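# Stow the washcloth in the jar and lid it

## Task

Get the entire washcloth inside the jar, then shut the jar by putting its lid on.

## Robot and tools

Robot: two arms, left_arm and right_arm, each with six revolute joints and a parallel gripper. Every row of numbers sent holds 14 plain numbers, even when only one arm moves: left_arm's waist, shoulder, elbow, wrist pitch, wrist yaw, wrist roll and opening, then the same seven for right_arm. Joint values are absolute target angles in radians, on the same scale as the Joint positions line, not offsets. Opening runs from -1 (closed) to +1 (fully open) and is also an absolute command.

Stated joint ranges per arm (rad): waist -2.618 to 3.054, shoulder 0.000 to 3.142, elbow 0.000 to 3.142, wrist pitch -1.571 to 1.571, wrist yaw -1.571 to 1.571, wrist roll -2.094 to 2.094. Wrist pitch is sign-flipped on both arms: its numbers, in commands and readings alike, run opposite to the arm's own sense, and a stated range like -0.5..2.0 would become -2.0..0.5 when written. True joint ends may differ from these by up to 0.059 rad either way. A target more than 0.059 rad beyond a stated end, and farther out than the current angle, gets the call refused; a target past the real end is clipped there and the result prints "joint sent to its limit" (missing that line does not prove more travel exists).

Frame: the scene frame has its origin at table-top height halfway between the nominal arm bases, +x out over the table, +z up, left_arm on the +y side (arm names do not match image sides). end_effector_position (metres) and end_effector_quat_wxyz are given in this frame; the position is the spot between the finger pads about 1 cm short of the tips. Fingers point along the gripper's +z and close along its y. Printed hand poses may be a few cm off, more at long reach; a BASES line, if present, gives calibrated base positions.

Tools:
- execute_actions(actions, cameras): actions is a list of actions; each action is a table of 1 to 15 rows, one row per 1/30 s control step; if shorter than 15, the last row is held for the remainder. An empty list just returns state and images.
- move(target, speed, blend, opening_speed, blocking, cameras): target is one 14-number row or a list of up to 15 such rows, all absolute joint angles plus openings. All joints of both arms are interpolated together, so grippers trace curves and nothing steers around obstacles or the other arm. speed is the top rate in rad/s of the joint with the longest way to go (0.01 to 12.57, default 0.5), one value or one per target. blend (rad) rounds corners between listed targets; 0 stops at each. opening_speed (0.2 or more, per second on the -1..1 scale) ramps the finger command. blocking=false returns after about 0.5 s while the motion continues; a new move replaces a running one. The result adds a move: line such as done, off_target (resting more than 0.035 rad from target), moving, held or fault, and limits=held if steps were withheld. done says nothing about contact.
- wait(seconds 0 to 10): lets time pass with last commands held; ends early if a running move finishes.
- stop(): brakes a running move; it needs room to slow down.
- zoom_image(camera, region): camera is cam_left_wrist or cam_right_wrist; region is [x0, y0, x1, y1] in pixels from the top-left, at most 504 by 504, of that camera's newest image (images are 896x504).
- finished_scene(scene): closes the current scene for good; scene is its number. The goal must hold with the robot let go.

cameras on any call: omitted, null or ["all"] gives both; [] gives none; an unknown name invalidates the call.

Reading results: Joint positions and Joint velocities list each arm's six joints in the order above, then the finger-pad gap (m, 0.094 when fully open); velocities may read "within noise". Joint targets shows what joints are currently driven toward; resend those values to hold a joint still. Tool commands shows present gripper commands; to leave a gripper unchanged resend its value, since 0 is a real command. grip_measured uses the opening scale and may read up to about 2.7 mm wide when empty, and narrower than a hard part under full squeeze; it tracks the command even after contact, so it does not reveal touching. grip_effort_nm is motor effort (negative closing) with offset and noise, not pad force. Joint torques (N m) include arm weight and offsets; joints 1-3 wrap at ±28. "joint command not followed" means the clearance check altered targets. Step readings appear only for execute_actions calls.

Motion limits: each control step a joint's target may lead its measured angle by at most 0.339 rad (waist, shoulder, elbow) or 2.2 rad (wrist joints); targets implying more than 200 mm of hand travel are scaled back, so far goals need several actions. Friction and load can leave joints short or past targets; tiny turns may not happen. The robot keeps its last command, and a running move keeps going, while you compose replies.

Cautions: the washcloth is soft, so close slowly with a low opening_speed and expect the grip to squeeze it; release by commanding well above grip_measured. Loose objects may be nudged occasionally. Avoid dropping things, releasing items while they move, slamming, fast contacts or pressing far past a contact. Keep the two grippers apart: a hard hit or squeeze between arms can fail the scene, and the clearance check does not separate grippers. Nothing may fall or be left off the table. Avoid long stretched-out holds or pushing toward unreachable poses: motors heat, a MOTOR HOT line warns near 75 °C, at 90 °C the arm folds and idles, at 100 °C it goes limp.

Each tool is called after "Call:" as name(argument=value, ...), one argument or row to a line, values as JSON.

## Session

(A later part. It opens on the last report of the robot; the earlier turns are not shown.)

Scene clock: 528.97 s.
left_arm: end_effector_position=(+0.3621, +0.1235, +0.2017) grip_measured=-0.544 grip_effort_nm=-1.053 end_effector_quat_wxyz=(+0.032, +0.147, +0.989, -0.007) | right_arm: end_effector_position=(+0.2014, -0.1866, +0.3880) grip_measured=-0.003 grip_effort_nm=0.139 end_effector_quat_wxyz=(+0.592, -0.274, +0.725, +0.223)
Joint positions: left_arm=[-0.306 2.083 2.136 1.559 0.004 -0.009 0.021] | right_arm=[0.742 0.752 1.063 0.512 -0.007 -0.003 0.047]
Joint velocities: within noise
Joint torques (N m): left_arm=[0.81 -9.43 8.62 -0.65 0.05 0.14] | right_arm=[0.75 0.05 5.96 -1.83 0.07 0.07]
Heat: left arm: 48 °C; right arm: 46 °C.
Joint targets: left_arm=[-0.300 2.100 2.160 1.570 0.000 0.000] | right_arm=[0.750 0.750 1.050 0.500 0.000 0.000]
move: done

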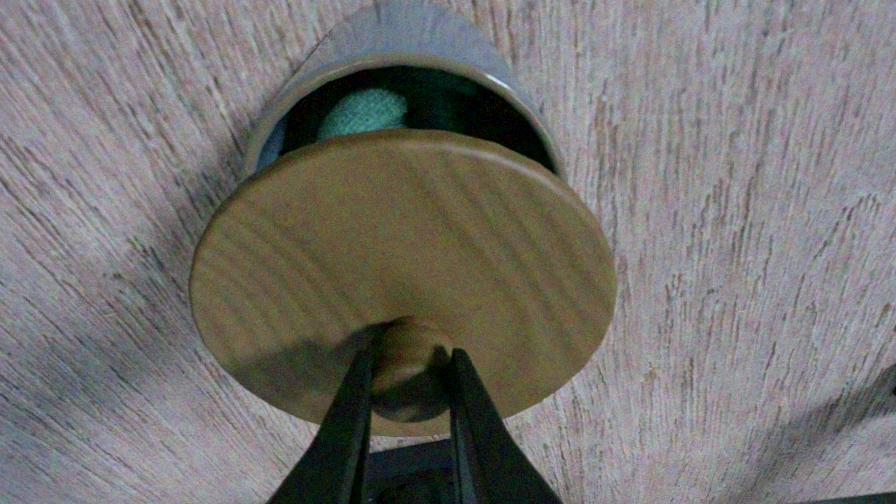

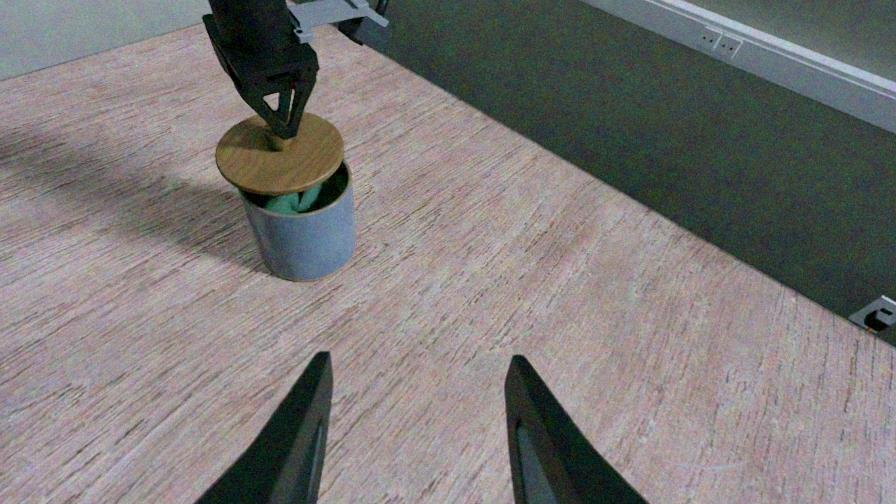

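Call:
move(
  target=[-0.3,2.205,2.2,1.566,0,0,-1,0.75,0.75,1.05,0.5,0,0,0],
  speed=0.1,
)

Call:
zoom_image(
  camera="cam_right_wrist",
  region=[200, 90, 400, 290],
)

Scene clock: 540.70 s.
left_arm: end_effector_position=(+0.3725, +0.1202, +0.1704) grip_measured=-0.544 grip_effort_nm=-1.048 end_effector_quat_wxyz=(-0.002, +0.147, +0.989, -0.002) | right_arm: end_effector_position=(+0.2014, -0.1866, +0.3880) grip_measured=-0.003 grip_effort_nm=0.144 end_effector_quat_wxyz=(+0.592, -0.274, +0.725, +0.223)
Joint positions: left_arm=[-0.306 2.187 2.175 1.561 0.004 -0.009 0.021] | right_arm=[0.742 0.752 1.063 0.512 -0.007 -0.003 0.047]
Joint velocities: within noise
Joint torques (N m): left_arm=[0.8 -10.17 8.66 -0.54 0.05 0.14] | right_arm=[0.73 0.05 5.96 -1.84 0.07 0.08]
Heat: left arm: 48 °C; right arm: 46 °C.
Joint targets: left_arm=[-0.300 2.205 2.200 1.566 0.000 0.000] | right_arm=[0.750 0.750 1.050 0.500 0.000 0.000]
move: done

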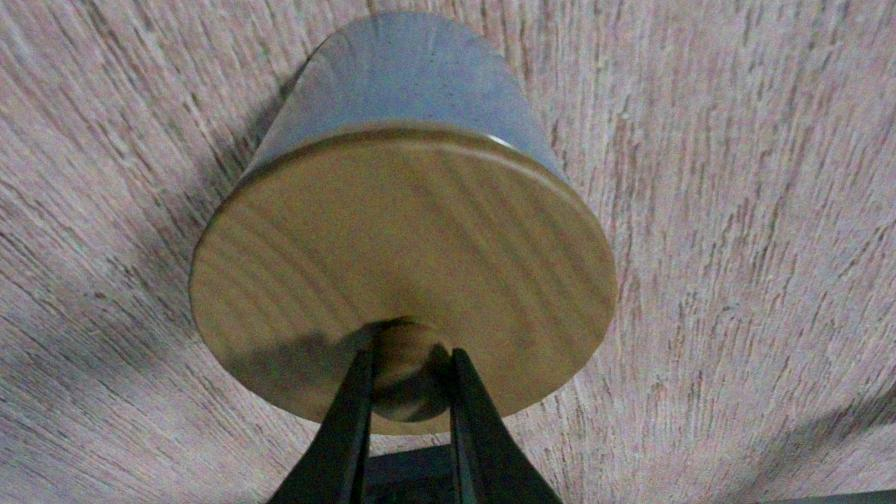

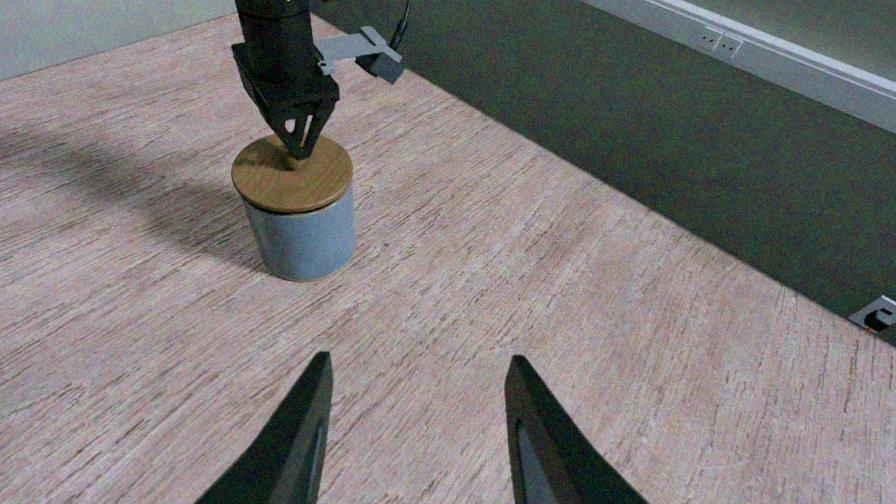

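Scaled by 2.520 from the camera's 896x504 image, which has a finer 1280x720 frame.

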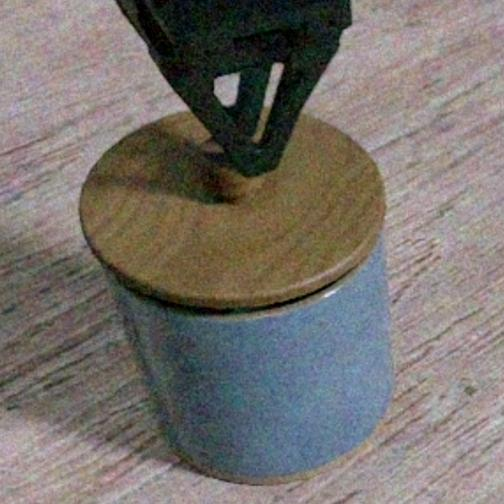

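Call:
move(
  target=[-0.3,2.225,2.165,1.527,0,0,-1,0.75,0.75,1.05,0.5,0,0,0],
  speed=0.06,
)

Call:
zoom_image(
  camera="cam_right_wrist",
  region=[200, 90, 400, 290],
)

Scene clock: 551.30 s.
left_arm: end_effector_position=(+0.3757, +0.1192, +0.1640) grip_measured=-0.544 grip_effort_nm=-1.053 end_effector_quat_wxyz=(-0.003, +0.147, +0.989, -0.001) | right_arm: end_effector_position=(+0.2014, -0.1866, +0.3881) grip_measured=-0.003 grip_effort_nm=0.144 end_effector_quat_wxyz=(+0.592, -0.274, +0.725, +0.223)
Joint positions: left_arm=[-0.306 2.203 2.175 1.549 0.004 -0.009 0.021] | right_arm=[0.742 0.752 1.063 0.512 -0.007 -0.003 0.047]
Joint velocities: within noise
Joint torques (N m): left_arm=[0.8 -9.99 5.19 -0.85 0.04 0.14] | right_arm=[0.75 0.05 5.96 -1.83 0.07 0.08]
Heat: left arm: 47 °C; right arm: 47 °C.
Joint targets: left_arm=[-0.300 2.225 2.165 1.527 0.000 0.000] | right_arm=[0.750 0.750 1.050 0.500 0.000 0.000]
move: done

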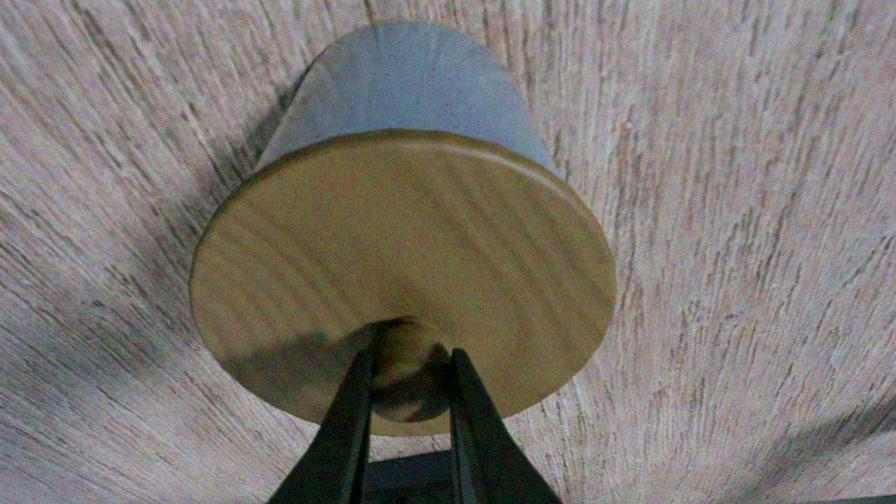

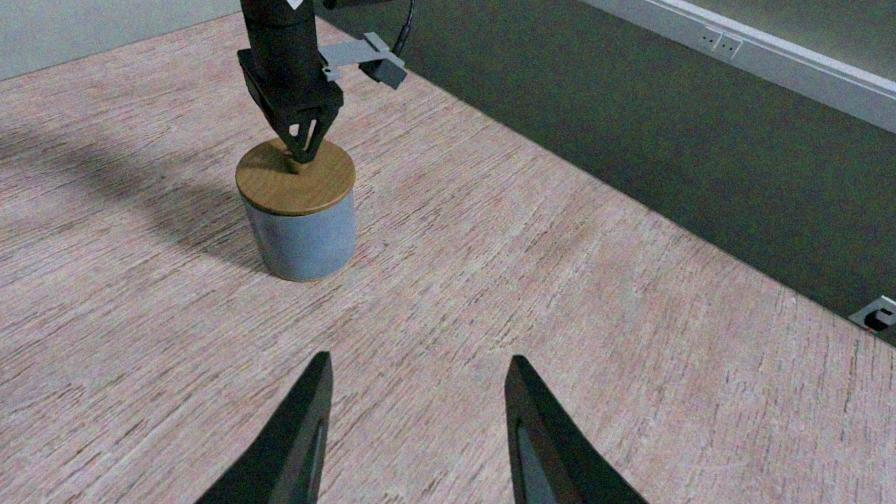

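Scaled by 2.520 from the camera's 896x504 image, which has a finer 1280x720 frame.

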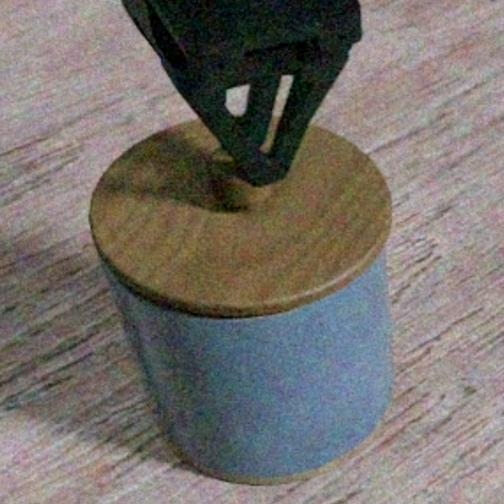

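Call:
move(
  target=[-0.3,2.225,2.135,1.49,0,0,-1,0.75,0.75,1.05,0.5,0,0,0],
  speed=0.05,
)

Call:
zoom_image(
  camera="cam_right_wrist",
  region=[200, 90, 400, 290],
)

Scene clock: 575.83 s.
left_arm: end_effector_position=(+0.3751, +0.1194, +0.1604) grip_measured=-0.544 grip_effort_nm=-1.053 end_effector_quat_wxyz=(-0.006, +0.147, +0.989, -0.001) | right_arm: end_effector_position=(+0.2014, -0.1866, +0.3881) grip_measured=-0.003 grip_effort_nm=0.134 end_effector_quat_wxyz=(+0.592, -0.274, +0.725, +0.223)
Joint positions: left_arm=[-0.306 2.203 2.16 1.54 0.004 -0.009 0.021] | right_arm=[0.742 0.752 1.063 0.512 -0.007 -0.003 0.047]
Joint velocities: within noise
Joint torques (N m): left_arm=[0.8 -9.98 3.66 -1.17 0.04 0.14] | right_arm=[0.73 0.05 5.98 -1.84 0.07 0.08]
Heat: left arm: 45 °C; right arm: 47 °C.
Joint targets: left_arm=[-0.300 2.225 2.135 1.490 0.000 0.000] | right_arm=[0.750 0.750 1.050 0.500 0.000 0.000]
move: off_target (left_arm); left_arm: the wrist pitch is farthest, 0.050 rad from its target

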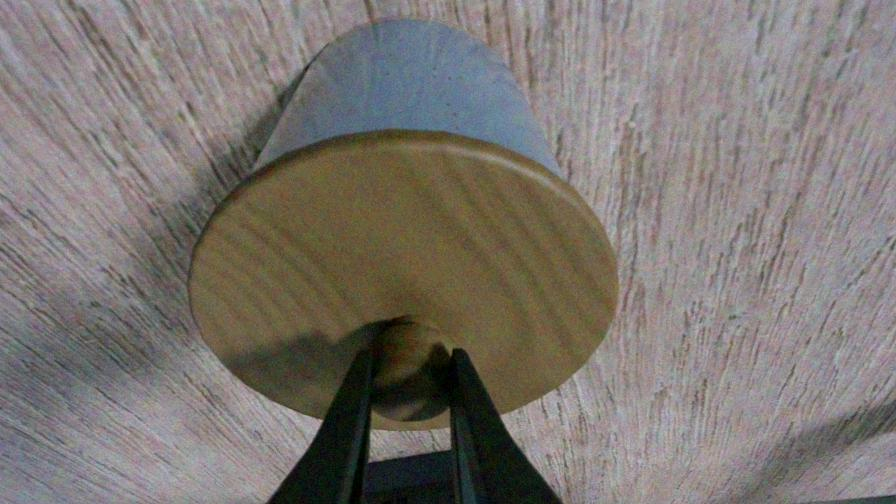

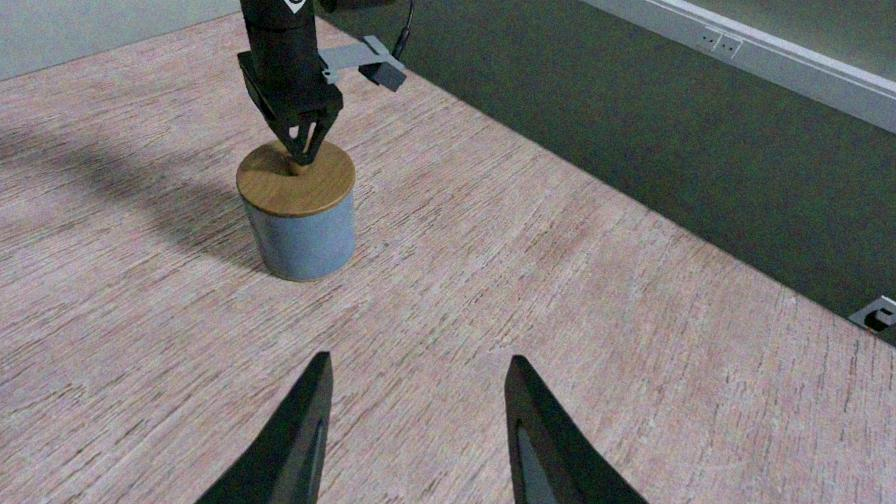

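Scaled by 2.520 from the camera's 896x504 image, which has a finer 1280x720 frame.

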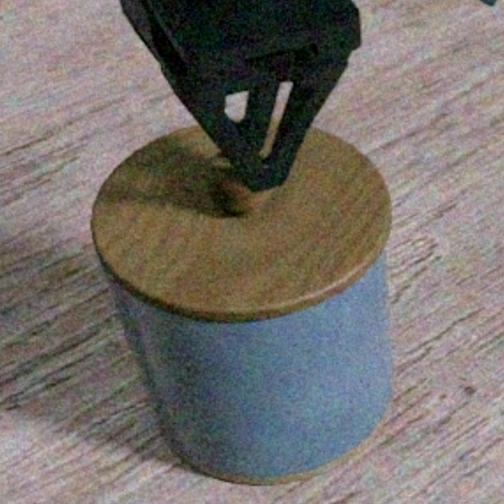

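Call:
move(
  target=[
    [-0.303,2.215,2.16,1.53,0,0,-1,0.75,0.75,1.05,0.5,0,0,0],
    [-0.303,2.215,2.161,1.53,0,0,0.3,0.75,0.75,1.05,0.5,0,0,0],
  ],
  speed=0.1,
  opening_speed=0.8,
)

Call:
move(
  target=[
    [-0.303,2.19,2.29,1.57,0,0,0.3,0.75,0.75,1.05,0.5,0,0,0],
    [-0.303,1.75,1.95,1.57,0,0,0.3,0.75,0.75,1.05,0.5,0,0,0],
  ],
  speed=[0.15,0.3],
)

Call:
zoom_image(
  camera="cam_right_wrist",
  region=[200, 90, 400, 290],
)

Scene clock: 585.10 s.
left_arm: end_effector_position=(+0.3758, +0.1192, +0.1604) grip_measured=+0.299 grip_effort_nm=0.056 end_effector_quat_wxyz=(-0.005, +0.147, +0.989, -0.001) | right_arm: end_effector_position=(+0.2014, -0.1866, +0.3881) grip_measured=-0.003 grip_effort_nm=0.144 end_effector_quat_wxyz=(+0.592, -0.274, +0.725, +0.223)
Joint positions: left_arm=[-0.306 2.203 2.16 1.537 0.004 -0.009 0.061] | right_arm=[0.742 0.752 1.063 0.512 -0.007 -0.003 0.047]
Joint velocities: within noise
Joint torques (N m): left_arm=[0.5 -10.85 6.27 -0.67 0.04 0.14] | right_arm=[0.73 0.03 5.97 -1.84 0.07 0.08]
Heat: left arm: 45 °C; right arm: 47 °C.
Joint targets: left_arm=[-0.303 2.215 2.161 1.530 0.000 0.000] | right_arm=[0.750 0.750 1.050 0.500 0.000 0.000]
move: done

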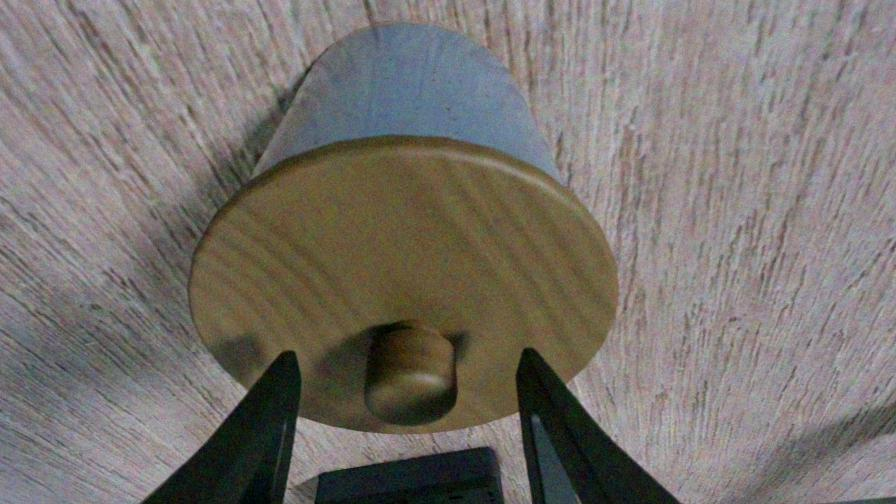

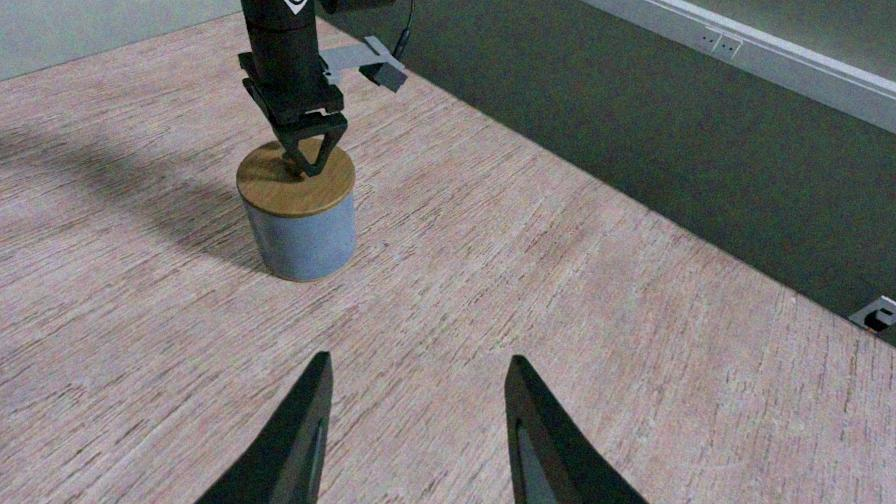

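Scene clock: 587.97 s.
left_arm: end_effector_position=(+0.3078, +0.1406, +0.2675) grip_measured=+0.299 grip_effort_nm=0.051 end_effector_quat_wxyz=(+0.098, +0.147, +0.984, -0.018) | right_arm: end_effector_position=(+0.2014, -0.1866, +0.3881) grip_measured=-0.003 grip_effort_nm=0.144 end_effector_quat_wxyz=(+0.592, -0.274, +0.725, +0.223)
Joint positions: left_arm=[-0.306 1.769 1.962 1.564 0.004 -0.009 0.061] | right_arm=[0.742 0.752 1.063 0.512 -0.007 -0.003 0.047]
Joint velocities: within noise
Joint torques (N m): left_arm=[0.5 -9.74 4.93 -1.07 0.04 0.14] | right_arm=[0.75 0.03 5.97 -1.83 0.07 0.07]
Heat: left arm: 46 °C; right arm: 47 °C.
Joint targets: left_arm=[-0.303 1.750 1.950 1.570 0.000 0.000] | right_arm=[0.750 0.750 1.050 0.500 0.000 0.000]
move: done

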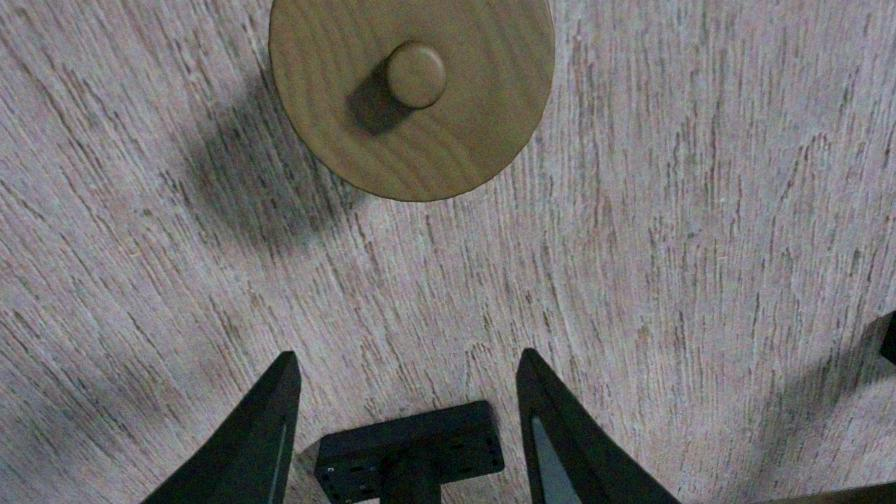

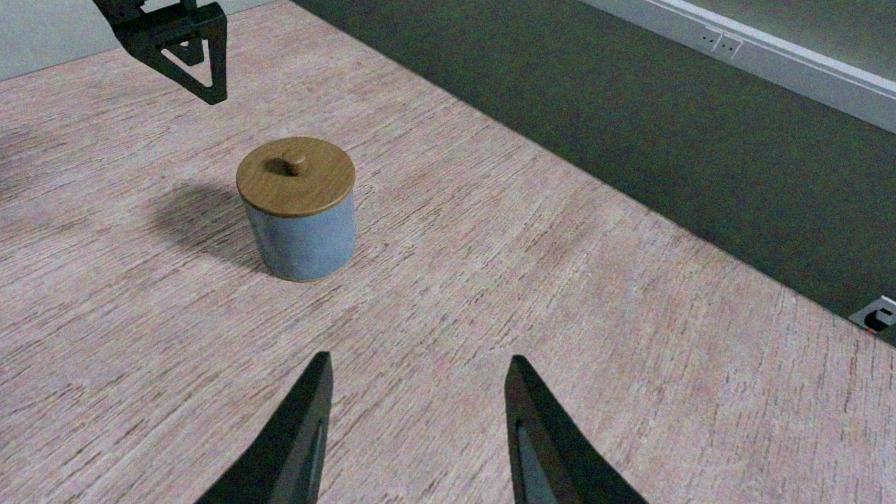

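Scaled by 2.520 from the camera's 896x504 image, which has a finer 1280x720 frame.

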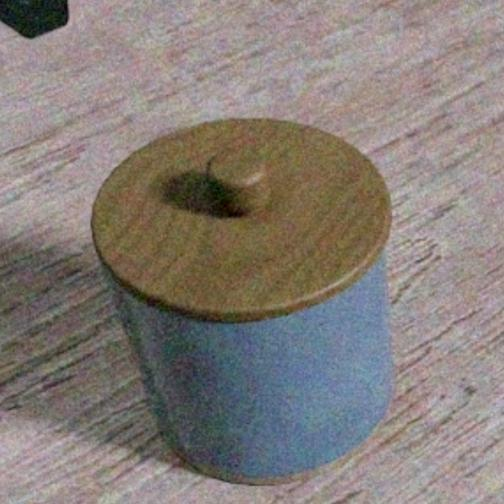

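Call:
finished_scene(
  scene=2,
)

The scene is finished: the task was done.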